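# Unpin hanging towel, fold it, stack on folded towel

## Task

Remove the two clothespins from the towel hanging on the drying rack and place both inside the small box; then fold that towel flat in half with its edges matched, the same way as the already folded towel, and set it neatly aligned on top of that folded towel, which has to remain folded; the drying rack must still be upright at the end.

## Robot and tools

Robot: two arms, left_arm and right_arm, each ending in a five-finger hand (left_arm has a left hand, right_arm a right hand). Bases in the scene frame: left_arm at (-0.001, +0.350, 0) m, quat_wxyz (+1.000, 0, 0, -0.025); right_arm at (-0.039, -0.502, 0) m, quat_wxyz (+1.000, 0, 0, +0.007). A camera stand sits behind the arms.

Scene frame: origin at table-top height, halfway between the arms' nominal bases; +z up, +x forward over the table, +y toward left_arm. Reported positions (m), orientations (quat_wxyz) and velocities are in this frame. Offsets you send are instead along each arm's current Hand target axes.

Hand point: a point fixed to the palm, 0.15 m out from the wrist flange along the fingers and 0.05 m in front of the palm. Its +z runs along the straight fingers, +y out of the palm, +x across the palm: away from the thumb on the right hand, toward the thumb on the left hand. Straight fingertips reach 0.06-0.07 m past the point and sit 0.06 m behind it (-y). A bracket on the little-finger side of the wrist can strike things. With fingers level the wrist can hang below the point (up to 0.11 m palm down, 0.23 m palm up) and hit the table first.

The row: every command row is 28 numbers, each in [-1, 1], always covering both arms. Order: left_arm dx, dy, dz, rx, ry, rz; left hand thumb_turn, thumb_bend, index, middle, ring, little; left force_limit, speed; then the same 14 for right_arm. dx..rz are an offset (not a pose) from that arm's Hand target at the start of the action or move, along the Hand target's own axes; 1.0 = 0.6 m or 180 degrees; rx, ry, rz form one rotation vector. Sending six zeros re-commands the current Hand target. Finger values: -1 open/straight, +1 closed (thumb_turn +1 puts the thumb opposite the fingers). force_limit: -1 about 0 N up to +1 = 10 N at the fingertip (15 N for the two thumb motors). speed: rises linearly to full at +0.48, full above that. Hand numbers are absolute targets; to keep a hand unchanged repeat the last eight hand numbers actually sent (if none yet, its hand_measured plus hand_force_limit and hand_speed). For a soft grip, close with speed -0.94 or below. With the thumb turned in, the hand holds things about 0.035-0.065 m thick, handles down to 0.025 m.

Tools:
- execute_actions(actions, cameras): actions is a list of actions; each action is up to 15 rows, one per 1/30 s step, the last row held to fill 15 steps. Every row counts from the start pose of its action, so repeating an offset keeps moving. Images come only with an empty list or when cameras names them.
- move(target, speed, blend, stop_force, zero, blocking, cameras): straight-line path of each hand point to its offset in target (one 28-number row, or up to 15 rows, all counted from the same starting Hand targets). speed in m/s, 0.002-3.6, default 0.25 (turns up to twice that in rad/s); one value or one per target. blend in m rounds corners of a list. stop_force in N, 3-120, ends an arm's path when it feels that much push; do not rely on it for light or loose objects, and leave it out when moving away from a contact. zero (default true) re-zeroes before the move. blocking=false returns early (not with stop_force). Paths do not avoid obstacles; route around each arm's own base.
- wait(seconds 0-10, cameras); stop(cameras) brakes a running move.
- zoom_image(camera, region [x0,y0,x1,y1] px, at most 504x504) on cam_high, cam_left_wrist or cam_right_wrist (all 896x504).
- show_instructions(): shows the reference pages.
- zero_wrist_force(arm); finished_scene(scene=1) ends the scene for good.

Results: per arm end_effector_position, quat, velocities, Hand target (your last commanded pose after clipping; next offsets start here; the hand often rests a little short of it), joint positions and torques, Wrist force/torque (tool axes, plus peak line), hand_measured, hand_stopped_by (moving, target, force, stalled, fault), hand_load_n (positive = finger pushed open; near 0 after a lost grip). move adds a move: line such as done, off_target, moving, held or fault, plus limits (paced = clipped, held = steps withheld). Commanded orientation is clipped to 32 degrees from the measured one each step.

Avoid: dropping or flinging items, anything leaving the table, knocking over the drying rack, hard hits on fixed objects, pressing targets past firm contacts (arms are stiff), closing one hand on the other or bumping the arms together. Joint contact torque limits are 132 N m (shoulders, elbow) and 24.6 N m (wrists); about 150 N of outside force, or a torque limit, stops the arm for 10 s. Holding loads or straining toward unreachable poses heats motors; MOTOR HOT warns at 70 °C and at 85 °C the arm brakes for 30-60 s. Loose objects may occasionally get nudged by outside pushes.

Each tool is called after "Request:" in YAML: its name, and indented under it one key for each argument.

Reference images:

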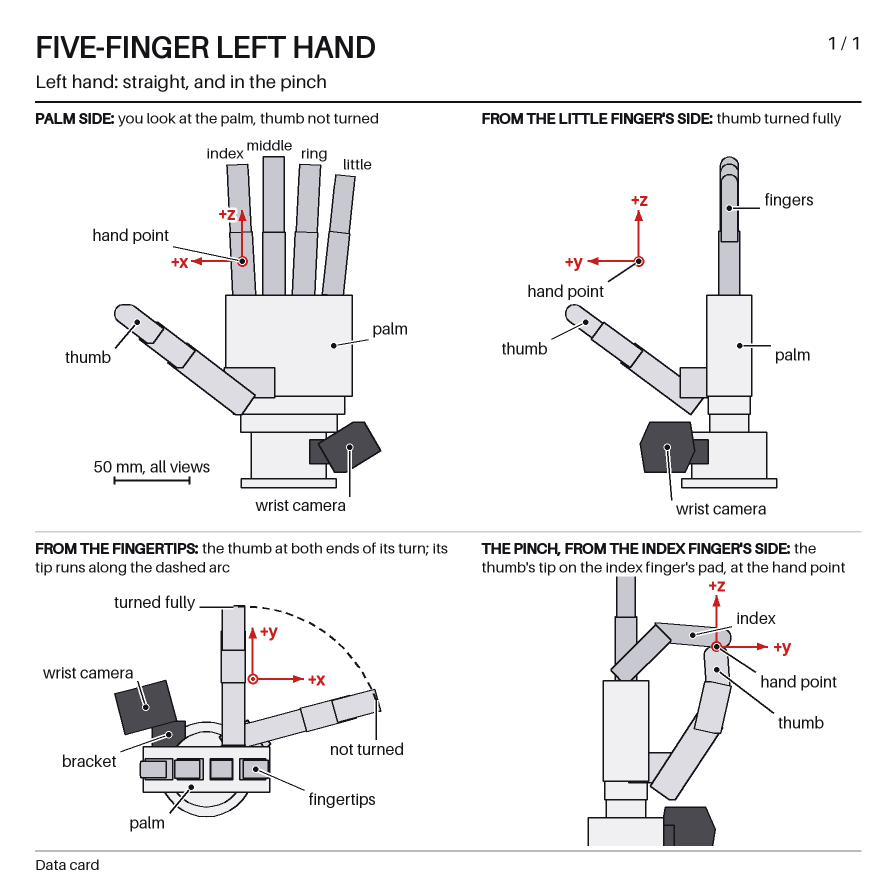

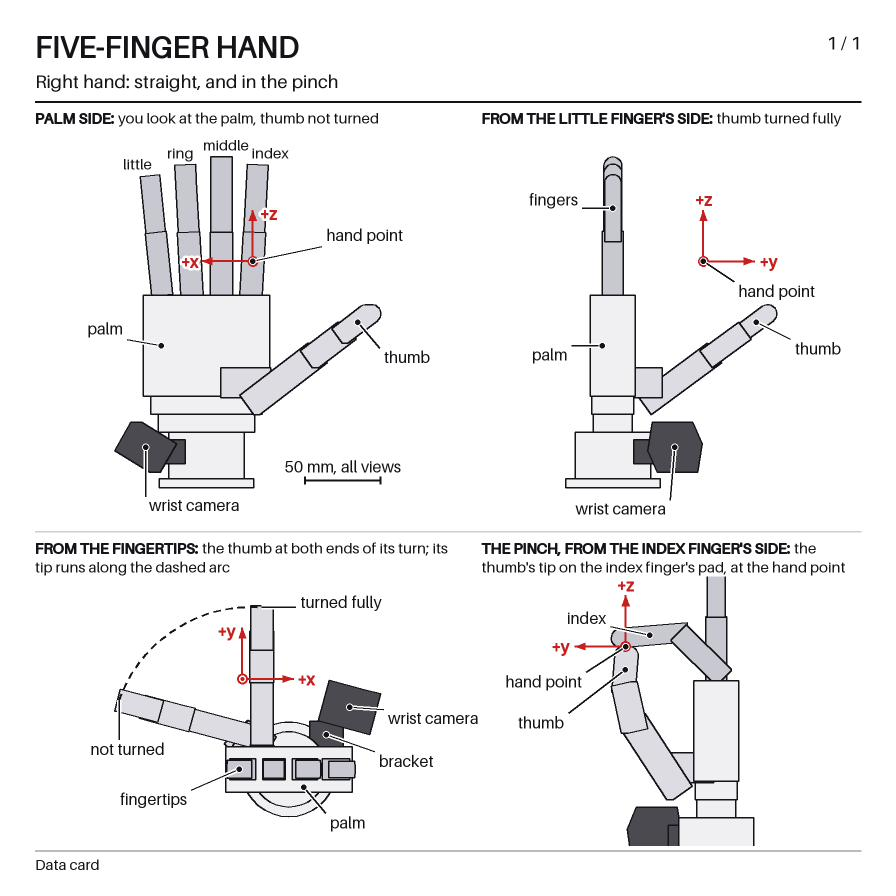

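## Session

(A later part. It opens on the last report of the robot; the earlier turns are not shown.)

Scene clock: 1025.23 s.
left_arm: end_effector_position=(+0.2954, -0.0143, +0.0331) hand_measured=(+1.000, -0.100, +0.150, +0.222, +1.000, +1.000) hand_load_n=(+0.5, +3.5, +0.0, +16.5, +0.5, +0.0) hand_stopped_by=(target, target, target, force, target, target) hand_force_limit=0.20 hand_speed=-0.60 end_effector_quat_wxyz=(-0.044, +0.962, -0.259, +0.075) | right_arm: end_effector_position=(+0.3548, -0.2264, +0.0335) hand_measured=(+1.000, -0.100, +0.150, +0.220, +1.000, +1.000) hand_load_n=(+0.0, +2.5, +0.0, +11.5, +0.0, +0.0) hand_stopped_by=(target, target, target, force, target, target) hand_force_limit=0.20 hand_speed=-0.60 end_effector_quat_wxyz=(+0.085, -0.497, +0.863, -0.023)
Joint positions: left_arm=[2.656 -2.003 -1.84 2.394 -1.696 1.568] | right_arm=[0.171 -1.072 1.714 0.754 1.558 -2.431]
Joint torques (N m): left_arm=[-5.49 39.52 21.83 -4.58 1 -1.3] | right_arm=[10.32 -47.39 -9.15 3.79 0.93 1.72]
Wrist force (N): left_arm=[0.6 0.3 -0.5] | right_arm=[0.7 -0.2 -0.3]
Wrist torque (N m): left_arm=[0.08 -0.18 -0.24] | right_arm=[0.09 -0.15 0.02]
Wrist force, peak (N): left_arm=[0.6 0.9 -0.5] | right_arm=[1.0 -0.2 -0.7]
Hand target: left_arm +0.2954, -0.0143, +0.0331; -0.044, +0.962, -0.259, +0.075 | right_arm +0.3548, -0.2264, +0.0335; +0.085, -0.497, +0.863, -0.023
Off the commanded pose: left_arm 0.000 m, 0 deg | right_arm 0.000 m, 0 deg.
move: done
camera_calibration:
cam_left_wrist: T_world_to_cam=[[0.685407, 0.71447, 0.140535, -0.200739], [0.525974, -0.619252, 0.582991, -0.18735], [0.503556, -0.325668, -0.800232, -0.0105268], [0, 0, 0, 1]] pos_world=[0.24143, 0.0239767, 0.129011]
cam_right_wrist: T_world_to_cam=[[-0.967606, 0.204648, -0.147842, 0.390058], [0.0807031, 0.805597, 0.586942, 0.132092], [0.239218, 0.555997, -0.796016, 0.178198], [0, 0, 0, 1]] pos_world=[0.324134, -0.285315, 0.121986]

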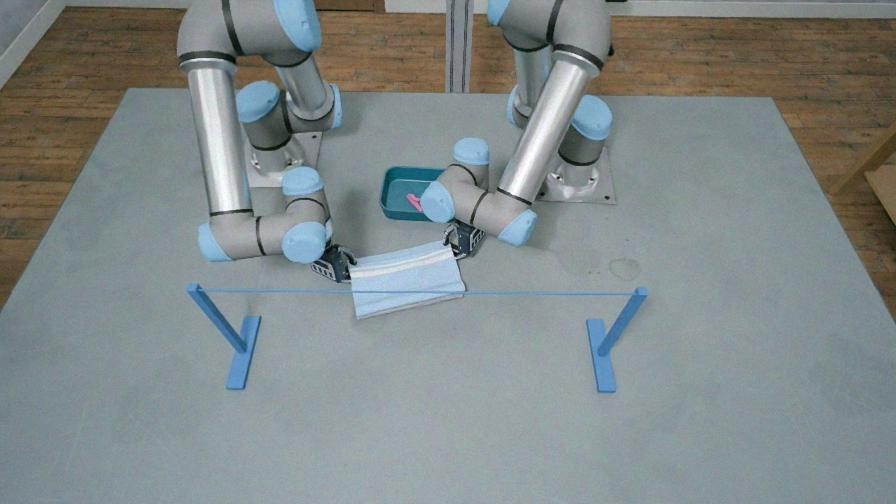

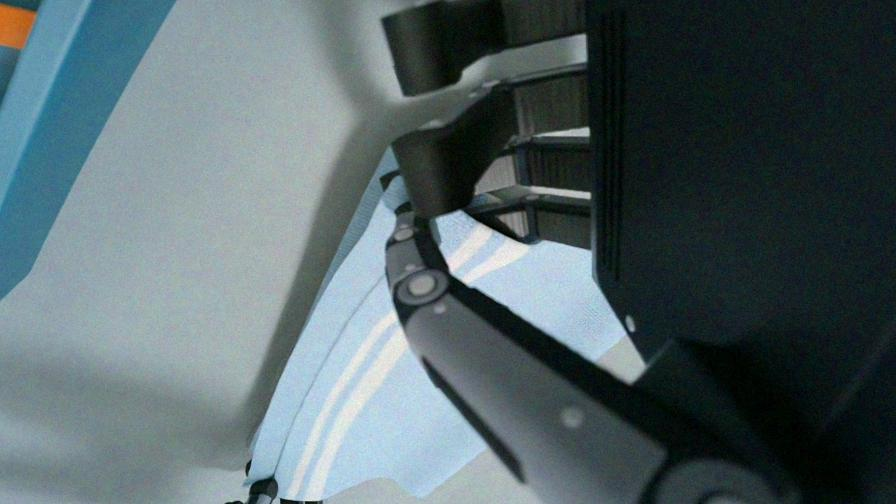

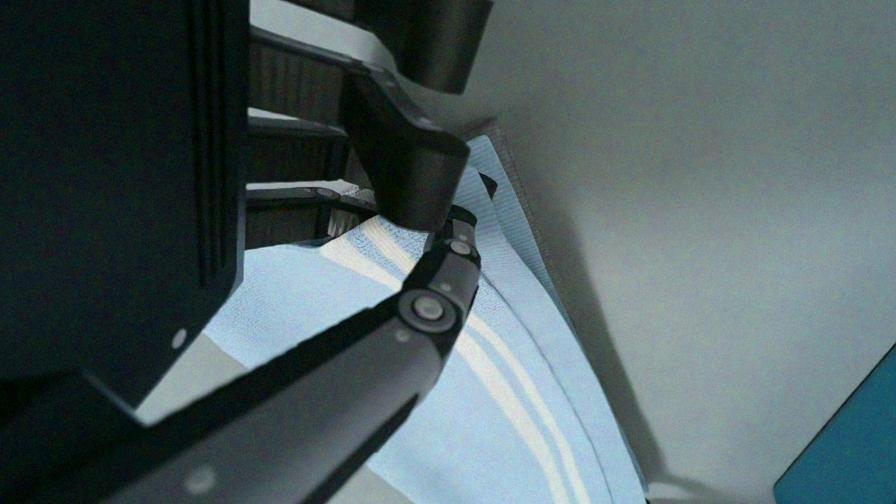

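Request:
execute_actions:
  actions:
    - [[0,0,0,0,0,0,1,-0.45,0.15,0.5,1,1,0.2,-0.6,0,0,0,0,0,0,1,-0.45,0.15,0.5,1,1,0.2,-0.6]]
    - [[0,0,0,0,0,0,1,-0.45,0.15,0.5,1,1,0.2,-0.6,0,0,0,0,0,0,1,-0.45,0.15,0.5,1,1,0.2,-0.6]]
  cameras: ["all"]

Scene clock: 1032.97 s.
left_arm: end_effector_position=(+0.2954, -0.0143, +0.0331) hand_measured=(+1.000, -0.450, +0.150, +0.222, +1.000, +1.000) hand_load_n=(+0.0, +0.0, +0.0, +0.0, +0.0, +0.0) hand_stopped_by=(target, target, target, force, target, target) hand_force_limit=0.20 hand_speed=-0.60 end_effector_quat_wxyz=(-0.044, +0.962, -0.259, +0.075) | right_arm: end_effector_position=(+0.3547, -0.2264, +0.0335) hand_measured=(+1.000, -0.450, +0.150, +0.222, +1.000, +1.000) hand_load_n=(+0.0, -0.5, +0.0, +0.0, +0.0, +0.0) hand_stopped_by=(target, target, target, force, target, target) hand_force_limit=0.20 hand_speed=-0.60 end_effector_quat_wxyz=(+0.085, -0.497, +0.863, -0.023)
Joint positions: left_arm=[2.656 -2.003 -1.84 2.394 -1.696 1.568] | right_arm=[0.171 -1.072 1.714 0.754 1.558 -2.431]
Joint torques (N m): left_arm=[-5.37 38.59 15.93 -4.63 -1.28 -1.26] | right_arm=[1.12 -47.83 -8.48 3.88 0.98 -1.18]
Wrist force (N): left_arm=[0.5 0.2 -0.7] | right_arm=[0.7 -0.2 -0.3]
Wrist torque (N m): left_arm=[0.09 -0.17 -0.24] | right_arm=[0.10 -0.14 0.01]
Wrist force, peak (N): left_arm=[0.6 0.5 -0.6] | right_arm=[1.1 -0.1 -0.9]
Hand target: left_arm +0.2954, -0.0143, +0.0331; -0.044, +0.962, -0.259, +0.075 | right_arm +0.3548, -0.2264, +0.0335; +0.085, -0.497, +0.863, -0.023
Off the commanded pose: left_arm 0.000 m, 0 deg | right_arm 0.000 m, 0 deg.
camera_calibration:
cam_left_wrist: T_world_to_cam=[[0.685407, 0.71447, 0.140535, -0.200739], [0.525974, -0.619252, 0.582991, -0.18735], [0.503556, -0.325668, -0.800232, -0.0105268], [0, 0, 0, 1]] pos_world=[0.24143, 0.0239767, 0.129011]
cam_right_wrist: T_world_to_cam=[[-0.967606, 0.204648, -0.147842, 0.390058], [0.0807031, 0.805597, 0.586942, 0.132092], [0.239218, 0.555997, -0.796016, 0.178198], [0, 0, 0, 1]] pos_world=[0.324134, -0.285315, 0.121986]

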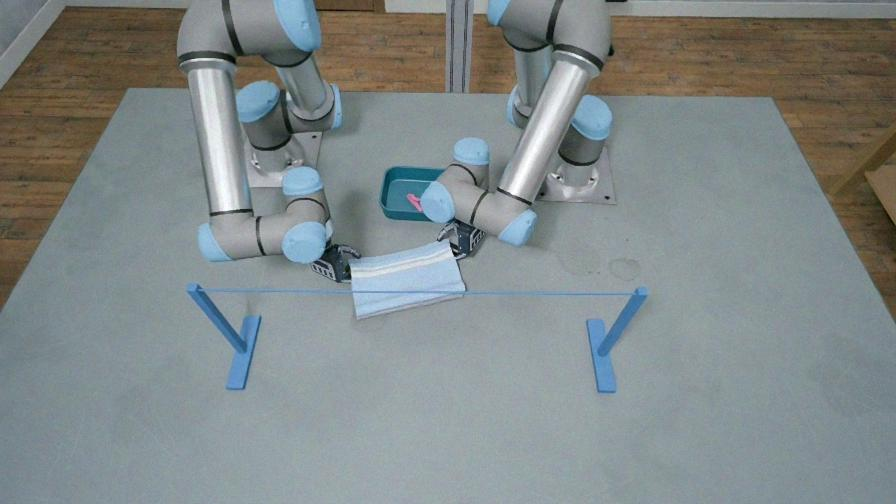

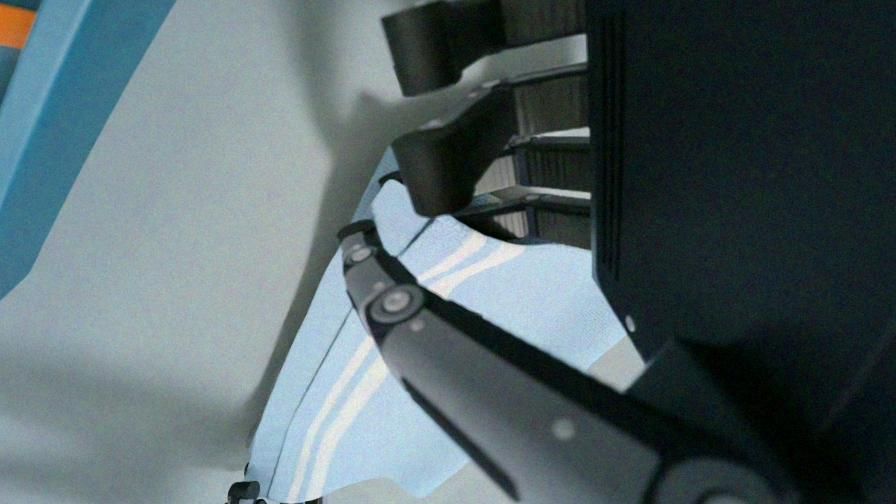

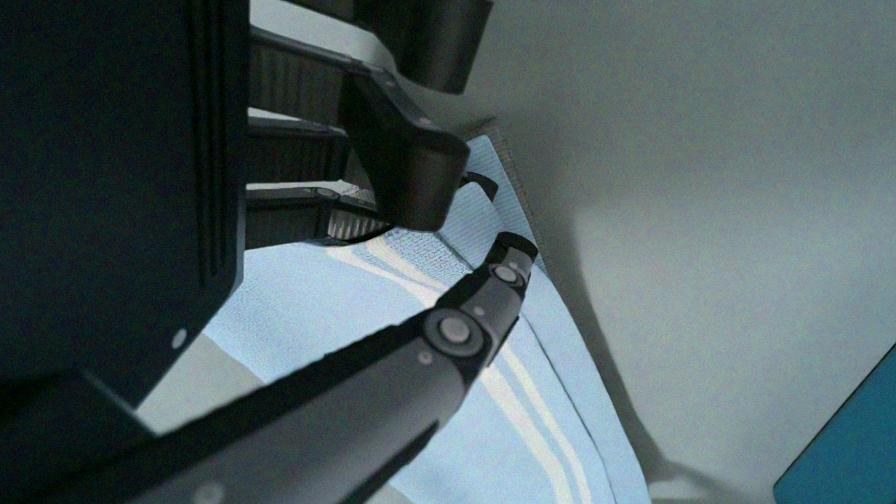

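Request:
execute_actions:
  actions:
    - [[0,0,0,0,0,0,1,-1,0.15,0.5,1,1,0.2,-0.3,0,0,0,0,0,0,1,-1,0.15,0.5,1,1,0.2,-0.3]]
    - [[0,0,0,0,0,0,1,-1,0.15,0.5,1,1,0.2,-0.3,0,0,0,0,0,0,1,-1,0.15,0.5,1,1,0.2,-0.3]]

Request:
move:
  target: [-0.0018, -0.1158, 0.0143, 0, 0, 0, 1, -1, 0.15, 0.5, 1, 1, 0.2, -0.3, 0.0019, -0.1156, 0.0144, 0, 0, 0, 1, -1, 0.15, 0.5, 1, 1, 0.2, -0.3]
  speed: 0.04
  cameras: ["all"]

Request:
zoom_image:
  camera: "cam_high"
  region: [330, 205, 480, 330]

Scene clock: 1042.43 s.
left_arm: end_effector_position=(+0.2954, -0.0143, +0.0331) hand_measured=(+1.000, -1.000, +0.150, +0.222, +1.000, +1.000) hand_load_n=(-0.5, +0.0, +0.0, +0.0, +0.0, +0.0) hand_stopped_by=(target, target, target, force, target, target) hand_force_limit=0.20 hand_speed=-0.30 end_effector_quat_wxyz=(-0.044, +0.962, -0.259, +0.075) | right_arm: end_effector_position=(+0.3547, -0.2264, +0.0335) hand_measured=(+1.000, -1.000, +0.150, +0.222, +1.000, +1.000) hand_load_n=(+0.0, -0.5, +0.0, +0.0, +0.0, +0.0) hand_stopped_by=(target, target, target, force, target, target) hand_force_limit=0.20 hand_speed=-0.30 end_effector_quat_wxyz=(+0.085, -0.497, +0.863, -0.023)
Joint positions: left_arm=[2.656 -2.003 -1.84 2.394 -1.696 1.568] | right_arm=[0.171 -1.072 1.714 0.754 1.558 -2.431]
Joint torques (N m): left_arm=[-6.21 39.37 12.47 -3.81 -0.97 -1.51] | right_arm=[-7.11 -47.17 -10.65 3.84 0.77 -1.92]
Wrist force (N): left_arm=[0.4 0.1 -0.3] | right_arm=[0.8 -0.3 -0.4]
Wrist torque (N m): left_arm=[0.05 -0.14 -0.25] | right_arm=[0.09 -0.14 0.01]
Wrist force, peak (N): left_arm=[0.7 0.5 -0.5] | right_arm=[1.2 0.0 -0.7]
Hand target: left_arm +0.2954, -0.0143, +0.0331; -0.044, +0.962, -0.259, +0.075 | right_arm +0.3548, -0.2264, +0.0335; +0.085, -0.497, +0.863, -0.023
Off the commanded pose: left_arm 0.000 m, 0 deg | right_arm 0.000 m, 0 deg.

Scene clock: 1044.50 s.
left_arm: end_effector_position=(+0.3300, +0.0465, +0.0331) hand_measured=(+1.000, -1.000, +0.150, +0.222, +1.000, +1.000) hand_load_n=(+0.0, +0.0, +0.5, +0.0, +0.0, +0.0) hand_stopped_by=(target, target, target, force, target, target) hand_force_limit=0.20 hand_speed=-0.30 end_effector_quat_wxyz=(-0.044, +0.962, -0.259, +0.075) | right_arm: end_effector_position=(+0.4149, -0.2621, +0.0334) hand_measured=(+1.000, -1.000, +0.150, +0.222, +1.000, +1.000) hand_load_n=(+0.0, +0.0, +0.0, +0.0, +0.0, +0.0) hand_stopped_by=(target, target, target, force, target, target) hand_force_limit=0.20 hand_speed=-0.30 end_effector_quat_wxyz=(+0.084, -0.497, +0.863, -0.023)
Joint positions: left_arm=[2.845 -1.961 -1.898 2.432 -1.67 1.757] | right_arm=[0.072 -0.991 1.578 0.811 1.541 -2.528]
Joint torques (N m): left_arm=[-8.27 25.76 22.41 -3.74 -0.89 -1.44] | right_arm=[11.1 -51.76 -9.4 0.29 0.25 2.32]
Wrist force (N): left_arm=[0.3 0.6 -0.4] | right_arm=[1.0 0.2 -0.7]
Wrist torque (N m): left_arm=[0.13 -0.13 -0.01] | right_arm=[0.11 -0.15 0.06]
Wrist force, peak (N): left_arm=[0.5 0.7 -0.7] | right_arm=[1.6 0.0 -0.6]
Hand target: left_arm +0.3301, +0.0466, +0.0331; -0.044, +0.962, -0.259, +0.075 | right_arm +0.4149, -0.2620, +0.0335; +0.085, -0.497, +0.863, -0.023
Off the commanded pose: left_arm 0.000 m, 0 deg | right_arm 0.000 m, 0 deg.
move: done
camera_calibration:
cam_left_wrist: T_world_to_cam=[[0.685357, 0.714526, 0.140493, -0.267811], [0.525945, -0.619135, 0.583141, -0.167867], [0.503654, -0.325768, -0.80013, -0.00813007], [0, 0, 0, 1]] pos_world=[0.27593, 0.0847772, 0.129011]
cam_right_wrist: T_world_to_cam=[[-0.967635, 0.204714, -0.147563, 0.455501], [0.0809154, 0.805562, 0.586961, 0.155965], [0.23903, 0.556024, -0.796054, 0.183675], [0, 0, 0, 1]] pos_world=[0.384234, -0.321015, 0.121885]

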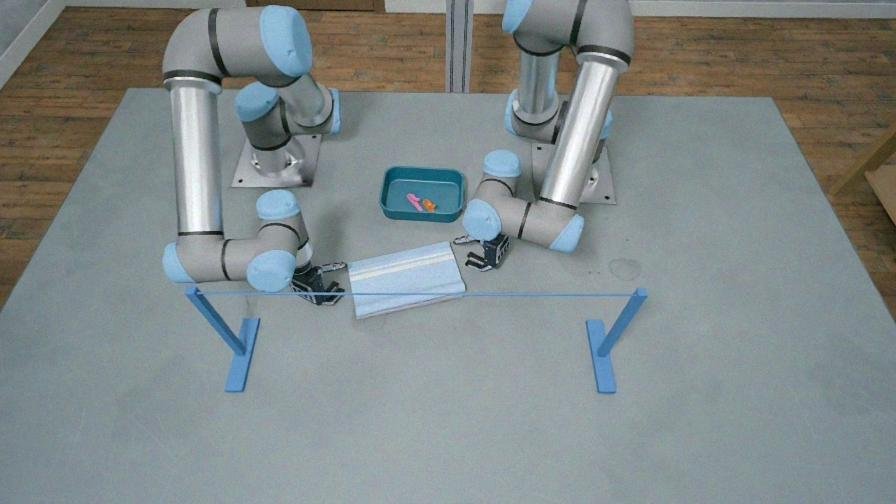

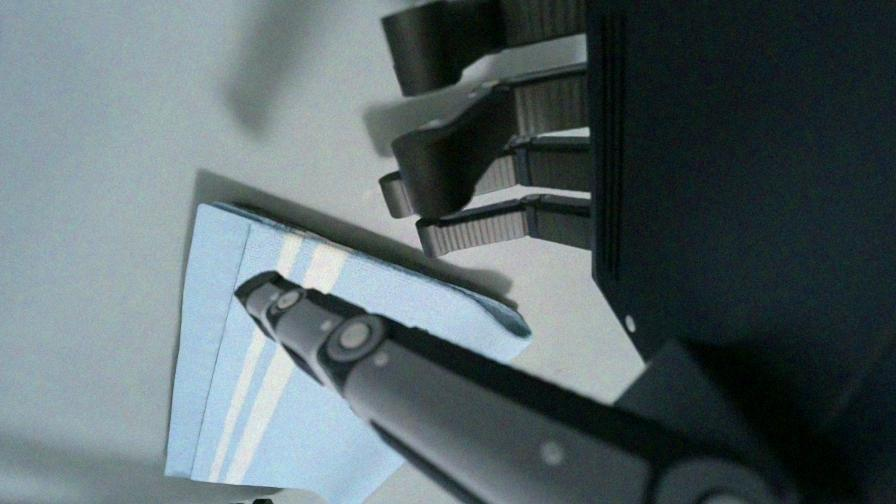

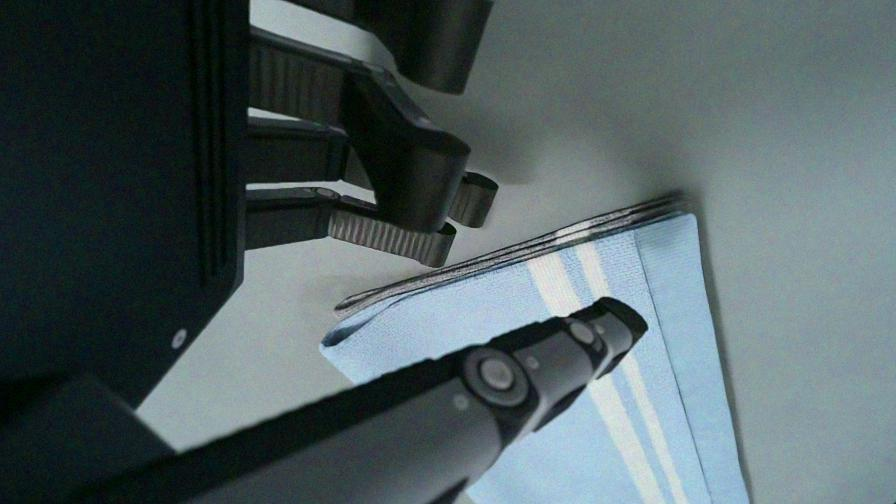

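Scaled by 3.360 from the camera's 896x504 image, which has a finer 1280x720 frame.

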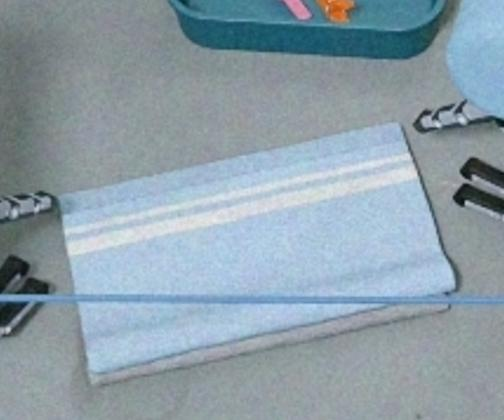

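Request:
move:
  target: [0.0243, -0.0247, -0.197, 0, 0, 0, 1, -1, 0.15, 0.5, 1, 1, 0.2, -0.3, -0.0248, -0.0248, -0.1967, 0, 0, 0, 1, -1, 0.15, 0.5, 1, 1, 0.2, -0.3]
  speed: 0.12
  cameras: ["all"]

Request:
zoom_image:
  camera: "cam_high"
  region: [340, 230, 480, 330]

Scene clock: 1052.57 s.
left_arm: end_effector_position=(+0.3300, +0.0466, +0.1531) hand_measured=(+1.000, -1.000, +0.150, +0.222, +1.000, +1.000) hand_load_n=(+0.0, +0.0, +0.0, +0.0, +0.0, +0.0) hand_stopped_by=(target, target, target, force, target, target) hand_force_limit=0.20 hand_speed=-0.30 end_effector_quat_wxyz=(-0.044, +0.962, -0.259, +0.075) | right_arm: end_effector_position=(+0.4150, -0.2619, +0.1533) hand_measured=(+1.000, -1.000, +0.150, +0.222, +1.000, +1.000) hand_load_n=(+0.0, +0.0, +0.0, +0.0, +0.0, +0.0) hand_stopped_by=(target, target, target, force, target, target) hand_force_limit=0.20 hand_speed=-0.30 end_effector_quat_wxyz=(+0.085, -0.497, +0.863, -0.023)
Joint positions: left_arm=[2.845 -1.804 -1.753 2.13 -1.67 1.757] | right_arm=[0.072 -1.115 1.435 1.077 1.541 -2.528]
Joint torques (N m): left_arm=[4.11 29.57 19.43 -4.2 -0.67 1.51] | right_arm=[10.41 -35.12 -22.45 4 0.99 0.78]
Wrist force (N): left_arm=[0.4 0.2 -0.2] | right_arm=[1.3 0.1 -0.5]
Wrist torque (N m): left_arm=[0.06 -0.17 -0.05] | right_arm=[0.11 -0.23 0.02]
Wrist force, peak (N): left_arm=[0.5 0.3 -1.2] | right_arm=[1.0 -0.1 -1.7]
Hand target: left_arm +0.3300, +0.0466, +0.1531; -0.044, +0.962, -0.259, +0.075 | right_arm +0.4150, -0.2619, +0.1533; +0.085, -0.497, +0.863, -0.023
Off the commanded pose: left_arm 0.000 m, 0 deg | right_arm 0.000 m, 0 deg.
move: done
camera_calibration:
cam_left_wrist: T_world_to_cam=[[0.68543, 0.71444, 0.140576, -0.284843], [0.525849, -0.619235, 0.583121, -0.237795], [0.503655, -0.325767, -0.80013, 0.0878673], [0, 0, 0, 1]] pos_world=[0.27603, 0.0848768, 0.249011]
cam_right_wrist: T_world_to_cam=[[-0.967588, 0.204652, -0.147955, 0.473306], [0.0806416, 0.805605, 0.586939, 0.085543], [0.239311, 0.555984, -0.795997, 0.278853], [0, 0, 0, 1]] pos_world=[0.384334, -0.320815, 0.241786]

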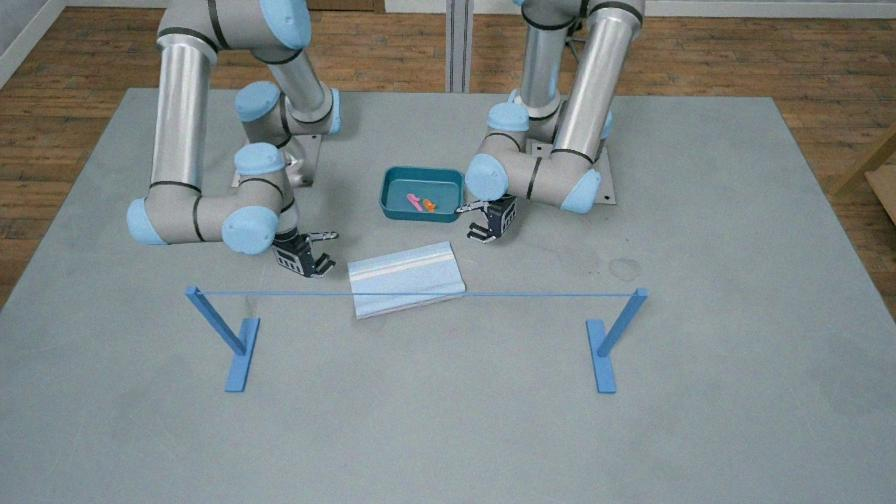

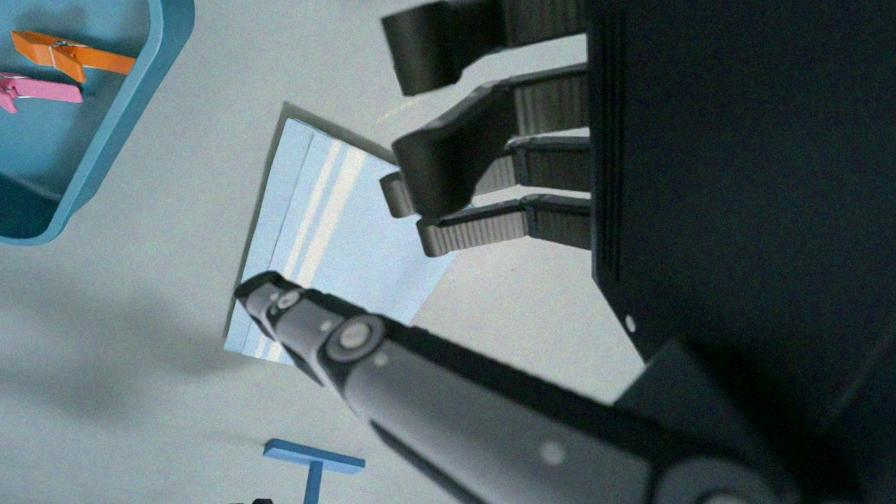

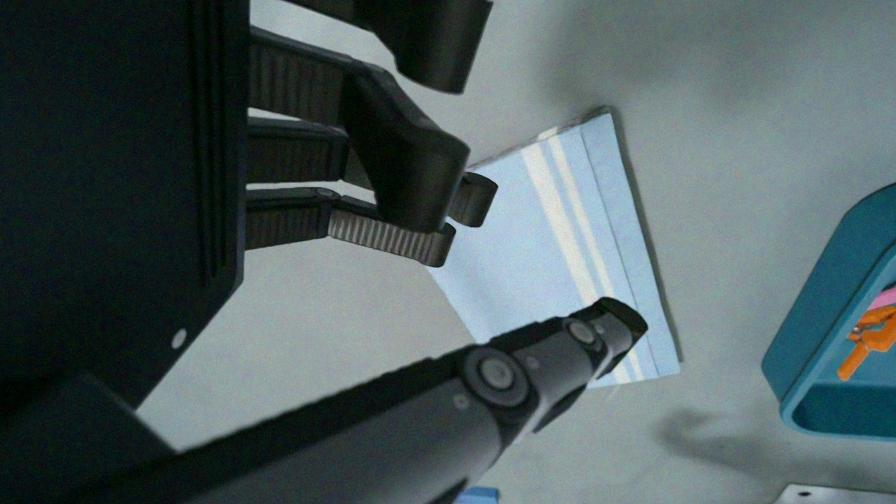

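Scaled by 3.600 from the camera's 896x504 image, which has a finer 1280x720 frame.

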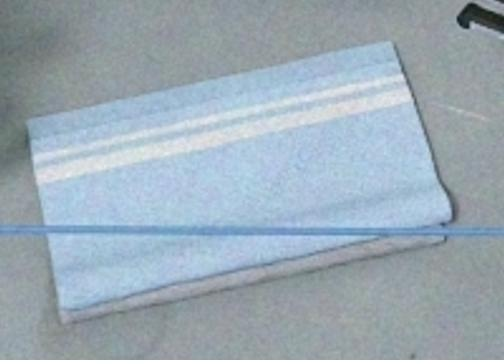

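Request:
move:
  target: [0.055, -0.077, 0.191, 0, 0, 0, 1, -1, 0.15, 0.5, 1, 1, 0.2, -0.3, 0.1535, 0.1122, -0.1688, 0, 0, 0, 1, -1, 0.15, 0.5, 1, 1, 0.2, -0.3]
  speed: 0.12
  cameras: ["all"]

Request:
zoom_image:
  camera: "cam_left_wrist"
  region: [200, 150, 500, 400]

Request:
zoom_image:
  camera: "cam_high"
  region: [340, 230, 480, 330]

Scene clock: 1103.23 s.
left_arm: end_effector_position=(+0.4001, +0.0750, +0.0501) hand_measured=(+1.000, -1.000, +0.150, +0.222, +1.000, +1.000) hand_load_n=(+0.0, +0.0, +0.0, +0.0, +0.0, +0.5) hand_stopped_by=(target, target, target, force, target, target) hand_force_limit=0.20 hand_speed=-0.30 end_effector_quat_wxyz=(-0.044, +0.962, -0.259, +0.075) | right_arm: end_effector_position=(+0.2952, -0.3119, +0.2334) hand_measured=(+1.000, -1.000, +0.150, +0.222, +1.000, +1.000) hand_load_n=(+0.0, +0.0, +0.0, +0.0, +0.0, +0.0) hand_stopped_by=(target, target, target, force, target, target) hand_force_limit=0.20 hand_speed=-0.30 end_effector_quat_wxyz=(+0.085, -0.497, +0.863, -0.023)
Joint positions: left_arm=[2.969 -2.015 -1.755 2.354 -1.652 1.88] | right_arm=[-0.047 -1.478 1.698 1.183 1.521 -2.646]
Joint torques (N m): left_arm=[-6.64 27.9 5.45 -2.83 -1.2 -0.85] | right_arm=[8.73 -32.35 -22.27 1.5 0.74 1.83]
Wrist force (N): left_arm=[0.3 0.3 -0.3] | right_arm=[1.0 -0.5 -1.0]
Wrist torque (N m): left_arm=[0.10 -0.16 -0.11] | right_arm=[0.06 -0.15 -0.14]
Wrist force, peak (N): left_arm=[0.3 0.4 -1.2] | right_arm=[1.8 0.2 -1.4]
Hand target: left_arm +0.4001, +0.0750, +0.0500; -0.044, +0.962, -0.259, +0.075 | right_arm +0.2951, -0.3118, +0.2334; +0.085, -0.497, +0.863, -0.023
Off the commanded pose: left_arm 0.000 m, 0 deg | right_arm 0.000 m, 0 deg.
move: done
camera_calibration:
cam_left_wrist: T_world_to_cam=[[0.685357, 0.714526, 0.140493, -0.338676], [0.525945, -0.619135, 0.583141, -0.197057], [0.503654, -0.325768, -0.80013, -0.0206], [0, 0, 0, 1]] pos_world=[0.34613, 0.113277, 0.146011]
cam_right_wrist: T_world_to_cam=[[-0.967595, 0.204755, -0.147765, 0.379417], [0.080831, 0.80557, 0.586962, 0.0883785], [0.239218, 0.555997, -0.796016, 0.398982], [0, 0, 0, 1]] pos_world=[0.264535, -0.370715, 0.321786]

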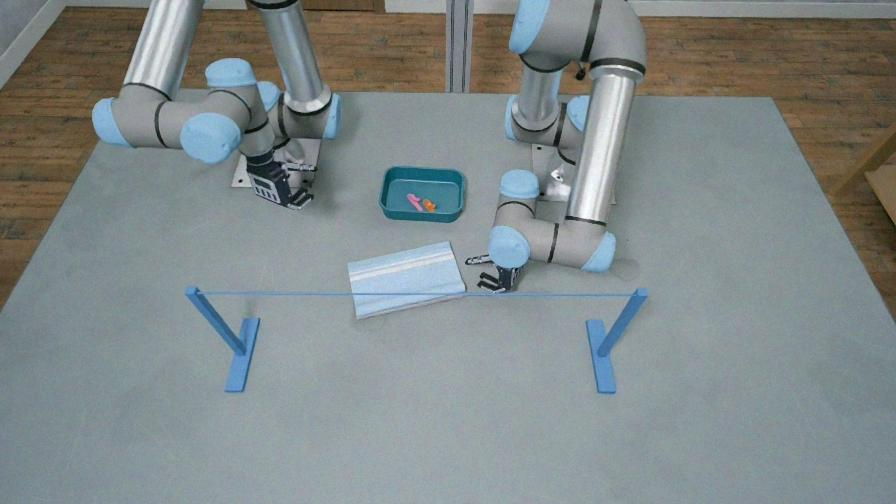

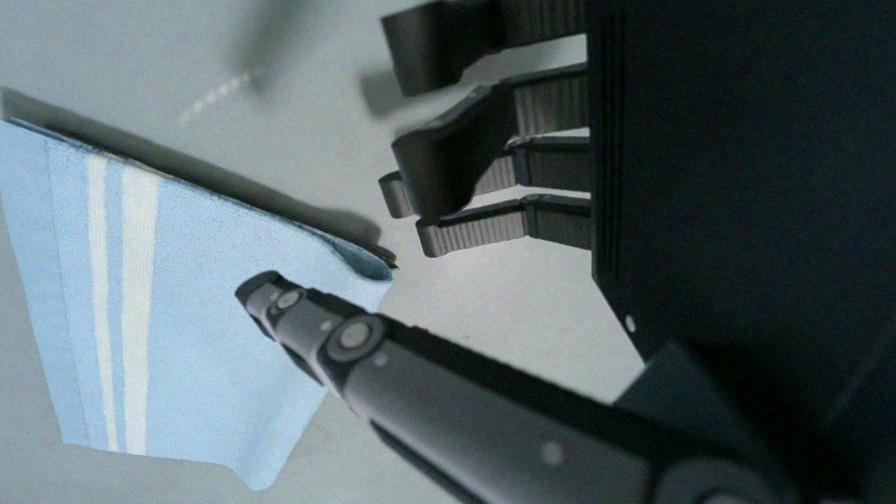

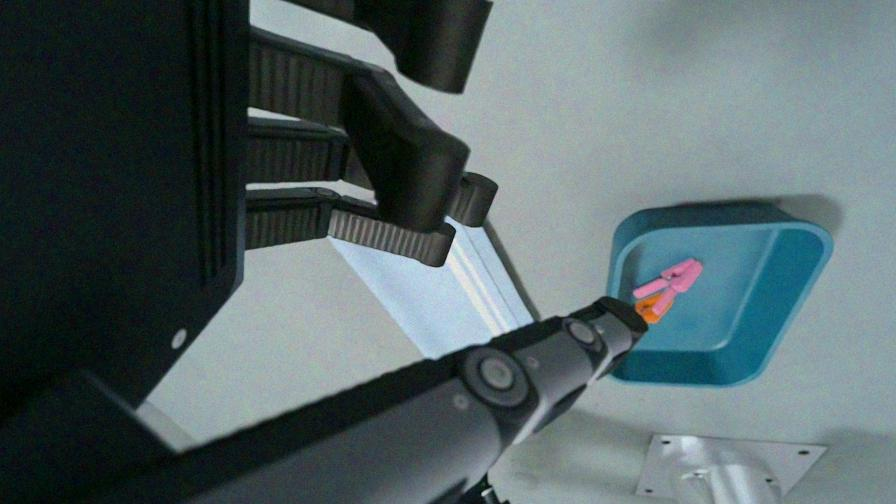

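Scaled by 1.680 from the camera's 896x504 image, which has a finer 1280x720 frame.

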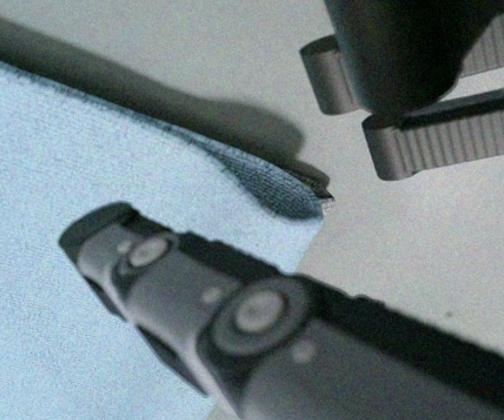

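Scaled by 3.600 from the camera's 896x504 image, which has a finer 1280x720 frame.

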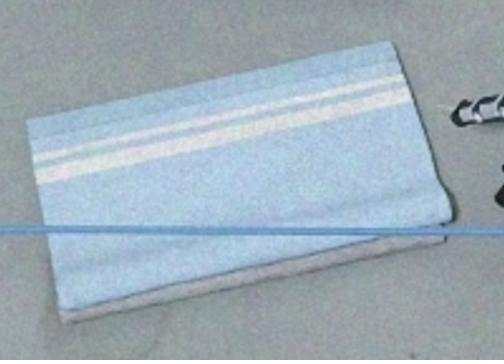

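Request:
move:
  target:
    - [0.0142, -0.0144, -0.115, 0, 0, 0, 1, -1, 1, 1, 1, 1, 0.2, 0, 0, 0, 0, 0, 0, 0, 1, -1, 0.15, 0.5, 1, 1, 0.2, -0.3]
    - [0.1488, 0.1563, -0.1197, -0.0393, -0.0393, 0, 1, -1, 1, 1, 1, 1, 0.2, 0, 0, 0, 0, 0, 0, 0, 1, -1, 0.15, 0.5, 1, 1, 0.2, -0.3]
  speed: 0.1
  blend: 0.01
  cameras: ["all"]

Scene clock: 1130.77 s.
left_arm: end_effector_position=(+0.4183, -0.0541, +0.1200) hand_measured=(+1.000, -1.000, +1.000, +1.000, +1.000, +1.000) hand_load_n=(+0.0, +0.0, +0.5, +0.0, +0.5, +0.0) hand_stopped_by=(target, target, target, target, target, target) hand_force_limit=0.20 hand_speed=0.00 end_effector_quat_wxyz=(+0.000, +0.966, -0.260, +0.000) | right_arm: end_effector_position=(+0.2951, -0.3118, +0.2334) hand_measured=(+1.000, -1.000, +0.150, +0.222, +1.000, +1.000) hand_load_n=(+0.0, +0.0, +0.0, +0.0, +0.0, +0.0) hand_stopped_by=(target, target, target, force, target, target) hand_force_limit=0.20 hand_speed=-0.30 end_effector_quat_wxyz=(+0.085, -0.497, +0.863, -0.023)
Joint positions: left_arm=[2.769 -2.212 -1.276 1.916 -1.571 1.673] | right_arm=[-0.047 -1.478 1.698 1.183 1.521 -2.646]
Joint torques (N m): left_arm=[-1.64 37.37 26.74 -2.95 -0.93 0.09] | right_arm=[10.73 -32.82 -14.33 3.79 1.14 -1.48]
Wrist force (N): left_arm=[0.5 0.2 -0.1] | right_arm=[0.9 -0.5 -0.6]
Wrist torque (N m): left_arm=[-0.01 -0.19 -0.29] | right_arm=[0.04 -0.16 -0.13]
Wrist force, peak (N): left_arm=[1.1 1.2 0.0] | right_arm=[1.1 -0.7 -1.0]
Hand target: left_arm +0.4184, -0.0541, +0.1201; +0.000, +0.966, -0.260, +0.000 | right_arm +0.2951, -0.3118, +0.2334; +0.085, -0.497, +0.863, -0.023
Off the commanded pose: left_arm 0.000 m, 0 deg | right_arm 0.000 m, 0 deg.
move: done
camera_calibration:
cam_left_wrist: T_world_to_cam=[[0.696549, 0.717459, -0.00849795, -0.255321], [0.618694, -0.59458, 0.513509, -0.356413], [0.363369, -0.362942, -0.858042, 0.0477624], [0, 0, 0, 1]] pos_world=[0.380999, -0.0113986, 0.221834]
cam_right_wrist: T_world_to_cam=[[-0.967606, 0.204648, -0.147842, 0.379419], [0.0807031, 0.805597, 0.586942, 0.0883697], [0.239218, 0.555997, -0.796016, 0.399061], [0, 0, 0, 1]] pos_world=[0.264534, -0.370715, 0.321886]

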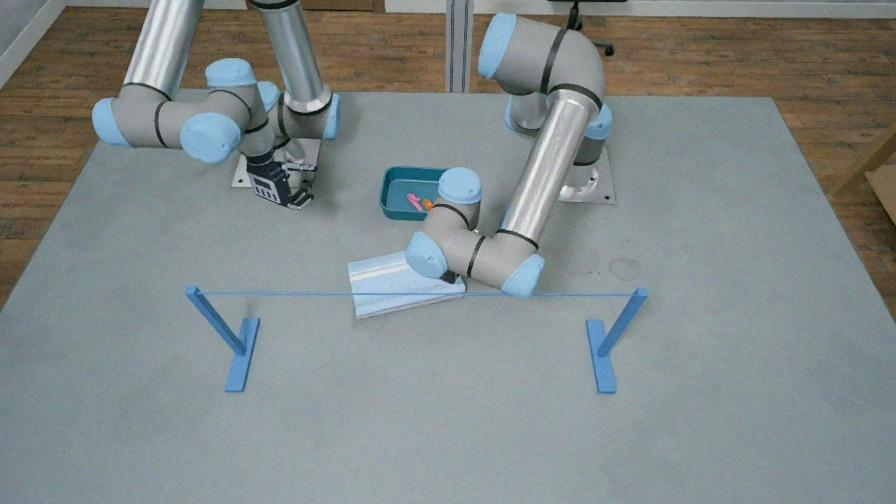

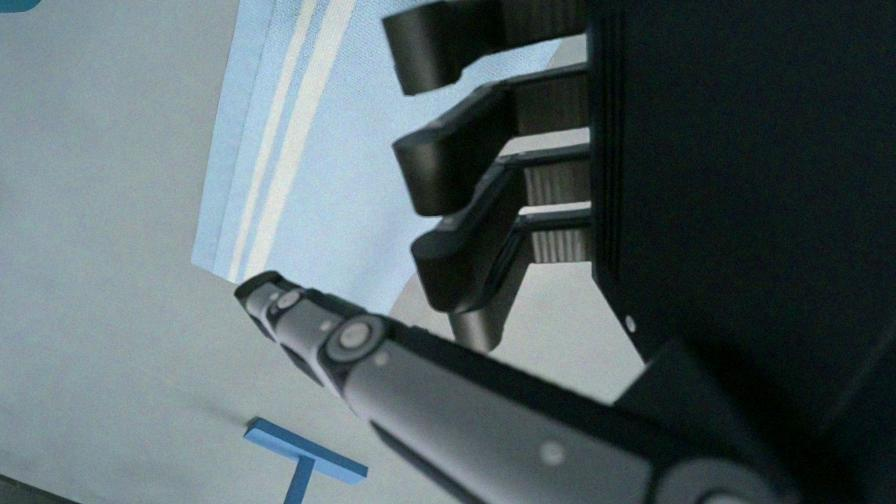

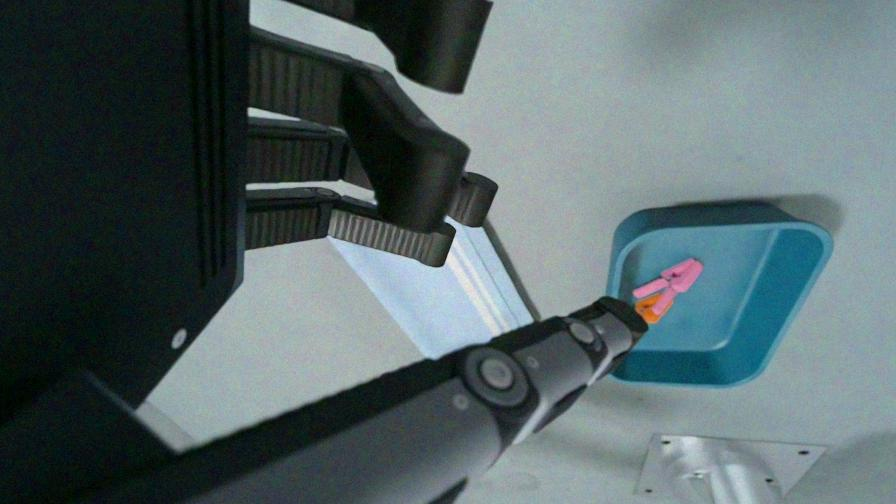

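Request:
move:
  target:
    - [0, 0, -0.05, 0, 0, 0, 1, -1, 1, 1, 1, 1, 0.2, 0, 0, 0, 0, 0, 0, 0, 1, -1, 0.15, 0.5, 1, 1, 0.2, -0.3]
    - [-0.1692, 0.0403, -0.0833, 0, 0, 0, 1, -1, 1, 1, 1, 1, 0.2, 0, 0, 0, 0, 0, 0, 0, 1, -1, 0.15, 0.5, 1, 1, 0.2, -0.3]
    - [-0.3835, -0.163, -0.25, 0, 0, 0, 1, -1, 1, 1, 1, 1, 0.2, 0, 0, 0, 0, 0, 0, 0, 1, -1, 0.15, 0.5, 1, 1, 0.2, -0.3]
  speed: 0.12
  blend: 0.01
  cameras: ["all"]

Request:
zoom_image:
  camera: "cam_high"
  region: [330, 220, 490, 330]

Request:
zoom_image:
  camera: "cam_high"
  region: [170, 270, 420, 410]

Request:
zoom_image:
  camera: "cam_high"
  region: [420, 270, 670, 410]

Scene clock: 1159.90 s.
left_arm: end_effector_position=(+0.2684, +0.1457, +0.2702) hand_measured=(+1.000, -1.000, +1.000, +1.000, +1.000, +1.000) hand_load_n=(+0.0, +0.0, +0.0, +0.0, +0.5, +0.0) hand_stopped_by=(target, target, target, target, target, target) hand_force_limit=0.20 hand_speed=0.00 end_effector_quat_wxyz=(+0.000, +0.966, -0.259, +0.000) | right_arm: end_effector_position=(+0.2951, -0.3118, +0.2334) hand_measured=(+1.000, -1.000, +0.150, +0.222, +1.000, +1.000) hand_load_n=(+0.0, +0.0, +0.0, +0.0, +0.0, +0.0) hand_stopped_by=(target, target, target, force, target, target) hand_force_limit=0.20 hand_speed=-0.30 end_effector_quat_wxyz=(+0.085, -0.497, +0.863, -0.023)
Joint positions: left_arm=[3.179 -1.541 -1.772 1.742 -1.572 2.083] | right_arm=[-0.047 -1.478 1.698 1.183 1.521 -2.646]
Joint torques (N m): left_arm=[8.01 23.01 27.03 -2.26 1.59 1.77] | right_arm=[12.5 -31.77 -16.02 3.95 1.16 -0.37]
Wrist force (N): left_arm=[-0.4 0.5 -0.1] | right_arm=[1.0 -0.4 -0.6]
Wrist torque (N m): left_arm=[0.12 -0.04 -0.06] | right_arm=[0.05 -0.17 -0.13]
Wrist force, peak (N): left_arm=[-0.1 1.6 0.4] | right_arm=[1.4 -0.4 -1.0]
Hand target: left_arm +0.2684, +0.1457, +0.2703; +0.000, +0.966, -0.260, +0.000 | right_arm +0.2951, -0.3118, +0.2334; +0.085, -0.497, +0.863, -0.023
Off the commanded pose: left_arm 0.000 m, 0 deg | right_arm 0.000 m, 0 deg.
move: done
camera_calibration:
cam_left_wrist: T_world_to_cam=[[0.696347, 0.717653, -0.00858531, -0.292939], [0.618914, -0.594397, 0.513457, -0.222068], [0.363381, -0.362858, -0.858073, 0.303618], [0, 0, 0, 1]] pos_world=[0.2311, 0.188402, 0.372034]
cam_right_wrist: T_world_to_cam=[[-0.967606, 0.204648, -0.147842, 0.379419], [0.0807031, 0.805597, 0.586942, 0.0883697], [0.239218, 0.555997, -0.796016, 0.399061], [0, 0, 0, 1]] pos_world=[0.264534, -0.370715, 0.321886]

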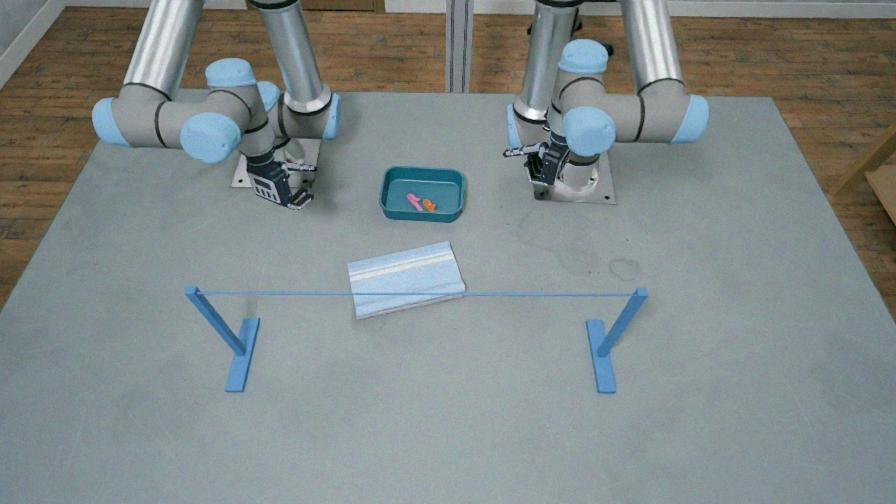

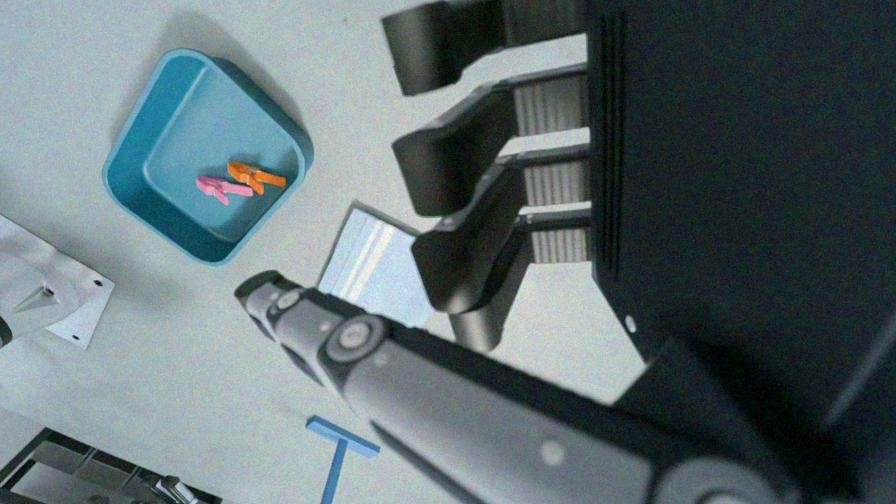

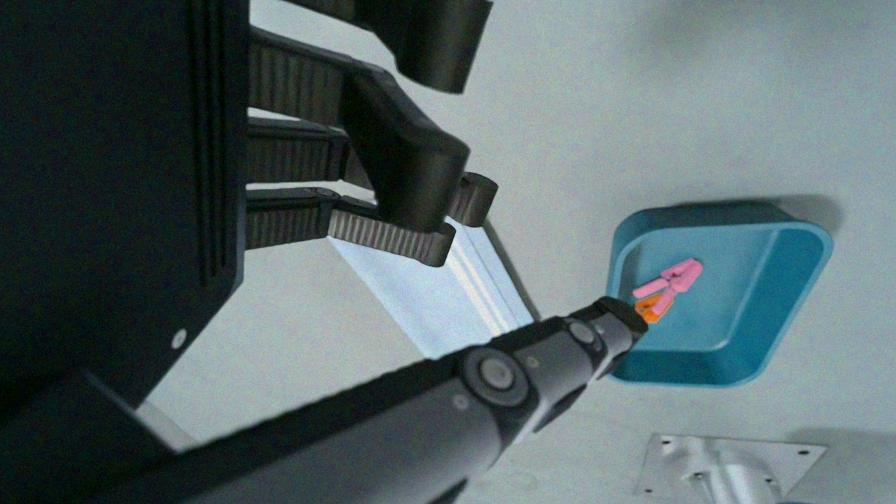

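Scaled by 3.150 from the camera's 896x504 image, which has a finer 1280x720 frame.

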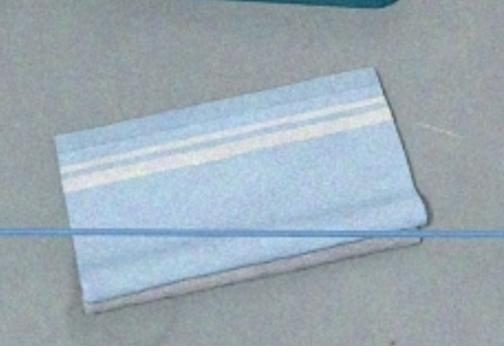

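Scaled by 2.016 from the camera's 896x504 image, which has a finer 1280x720 frame.

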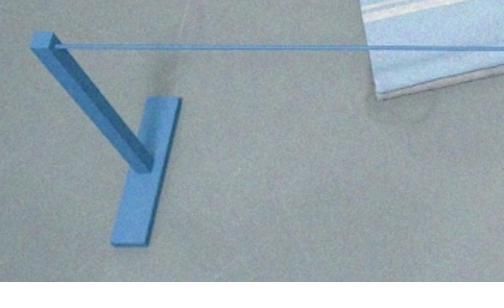

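Scaled by 2.016 from the camera's 896x504 image, which has a finer 1280x720 frame.

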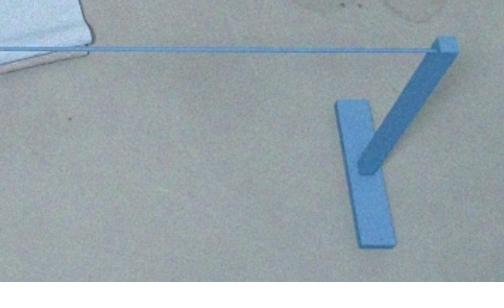

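Request:
finished_scene:

The scene is finished: the task was done.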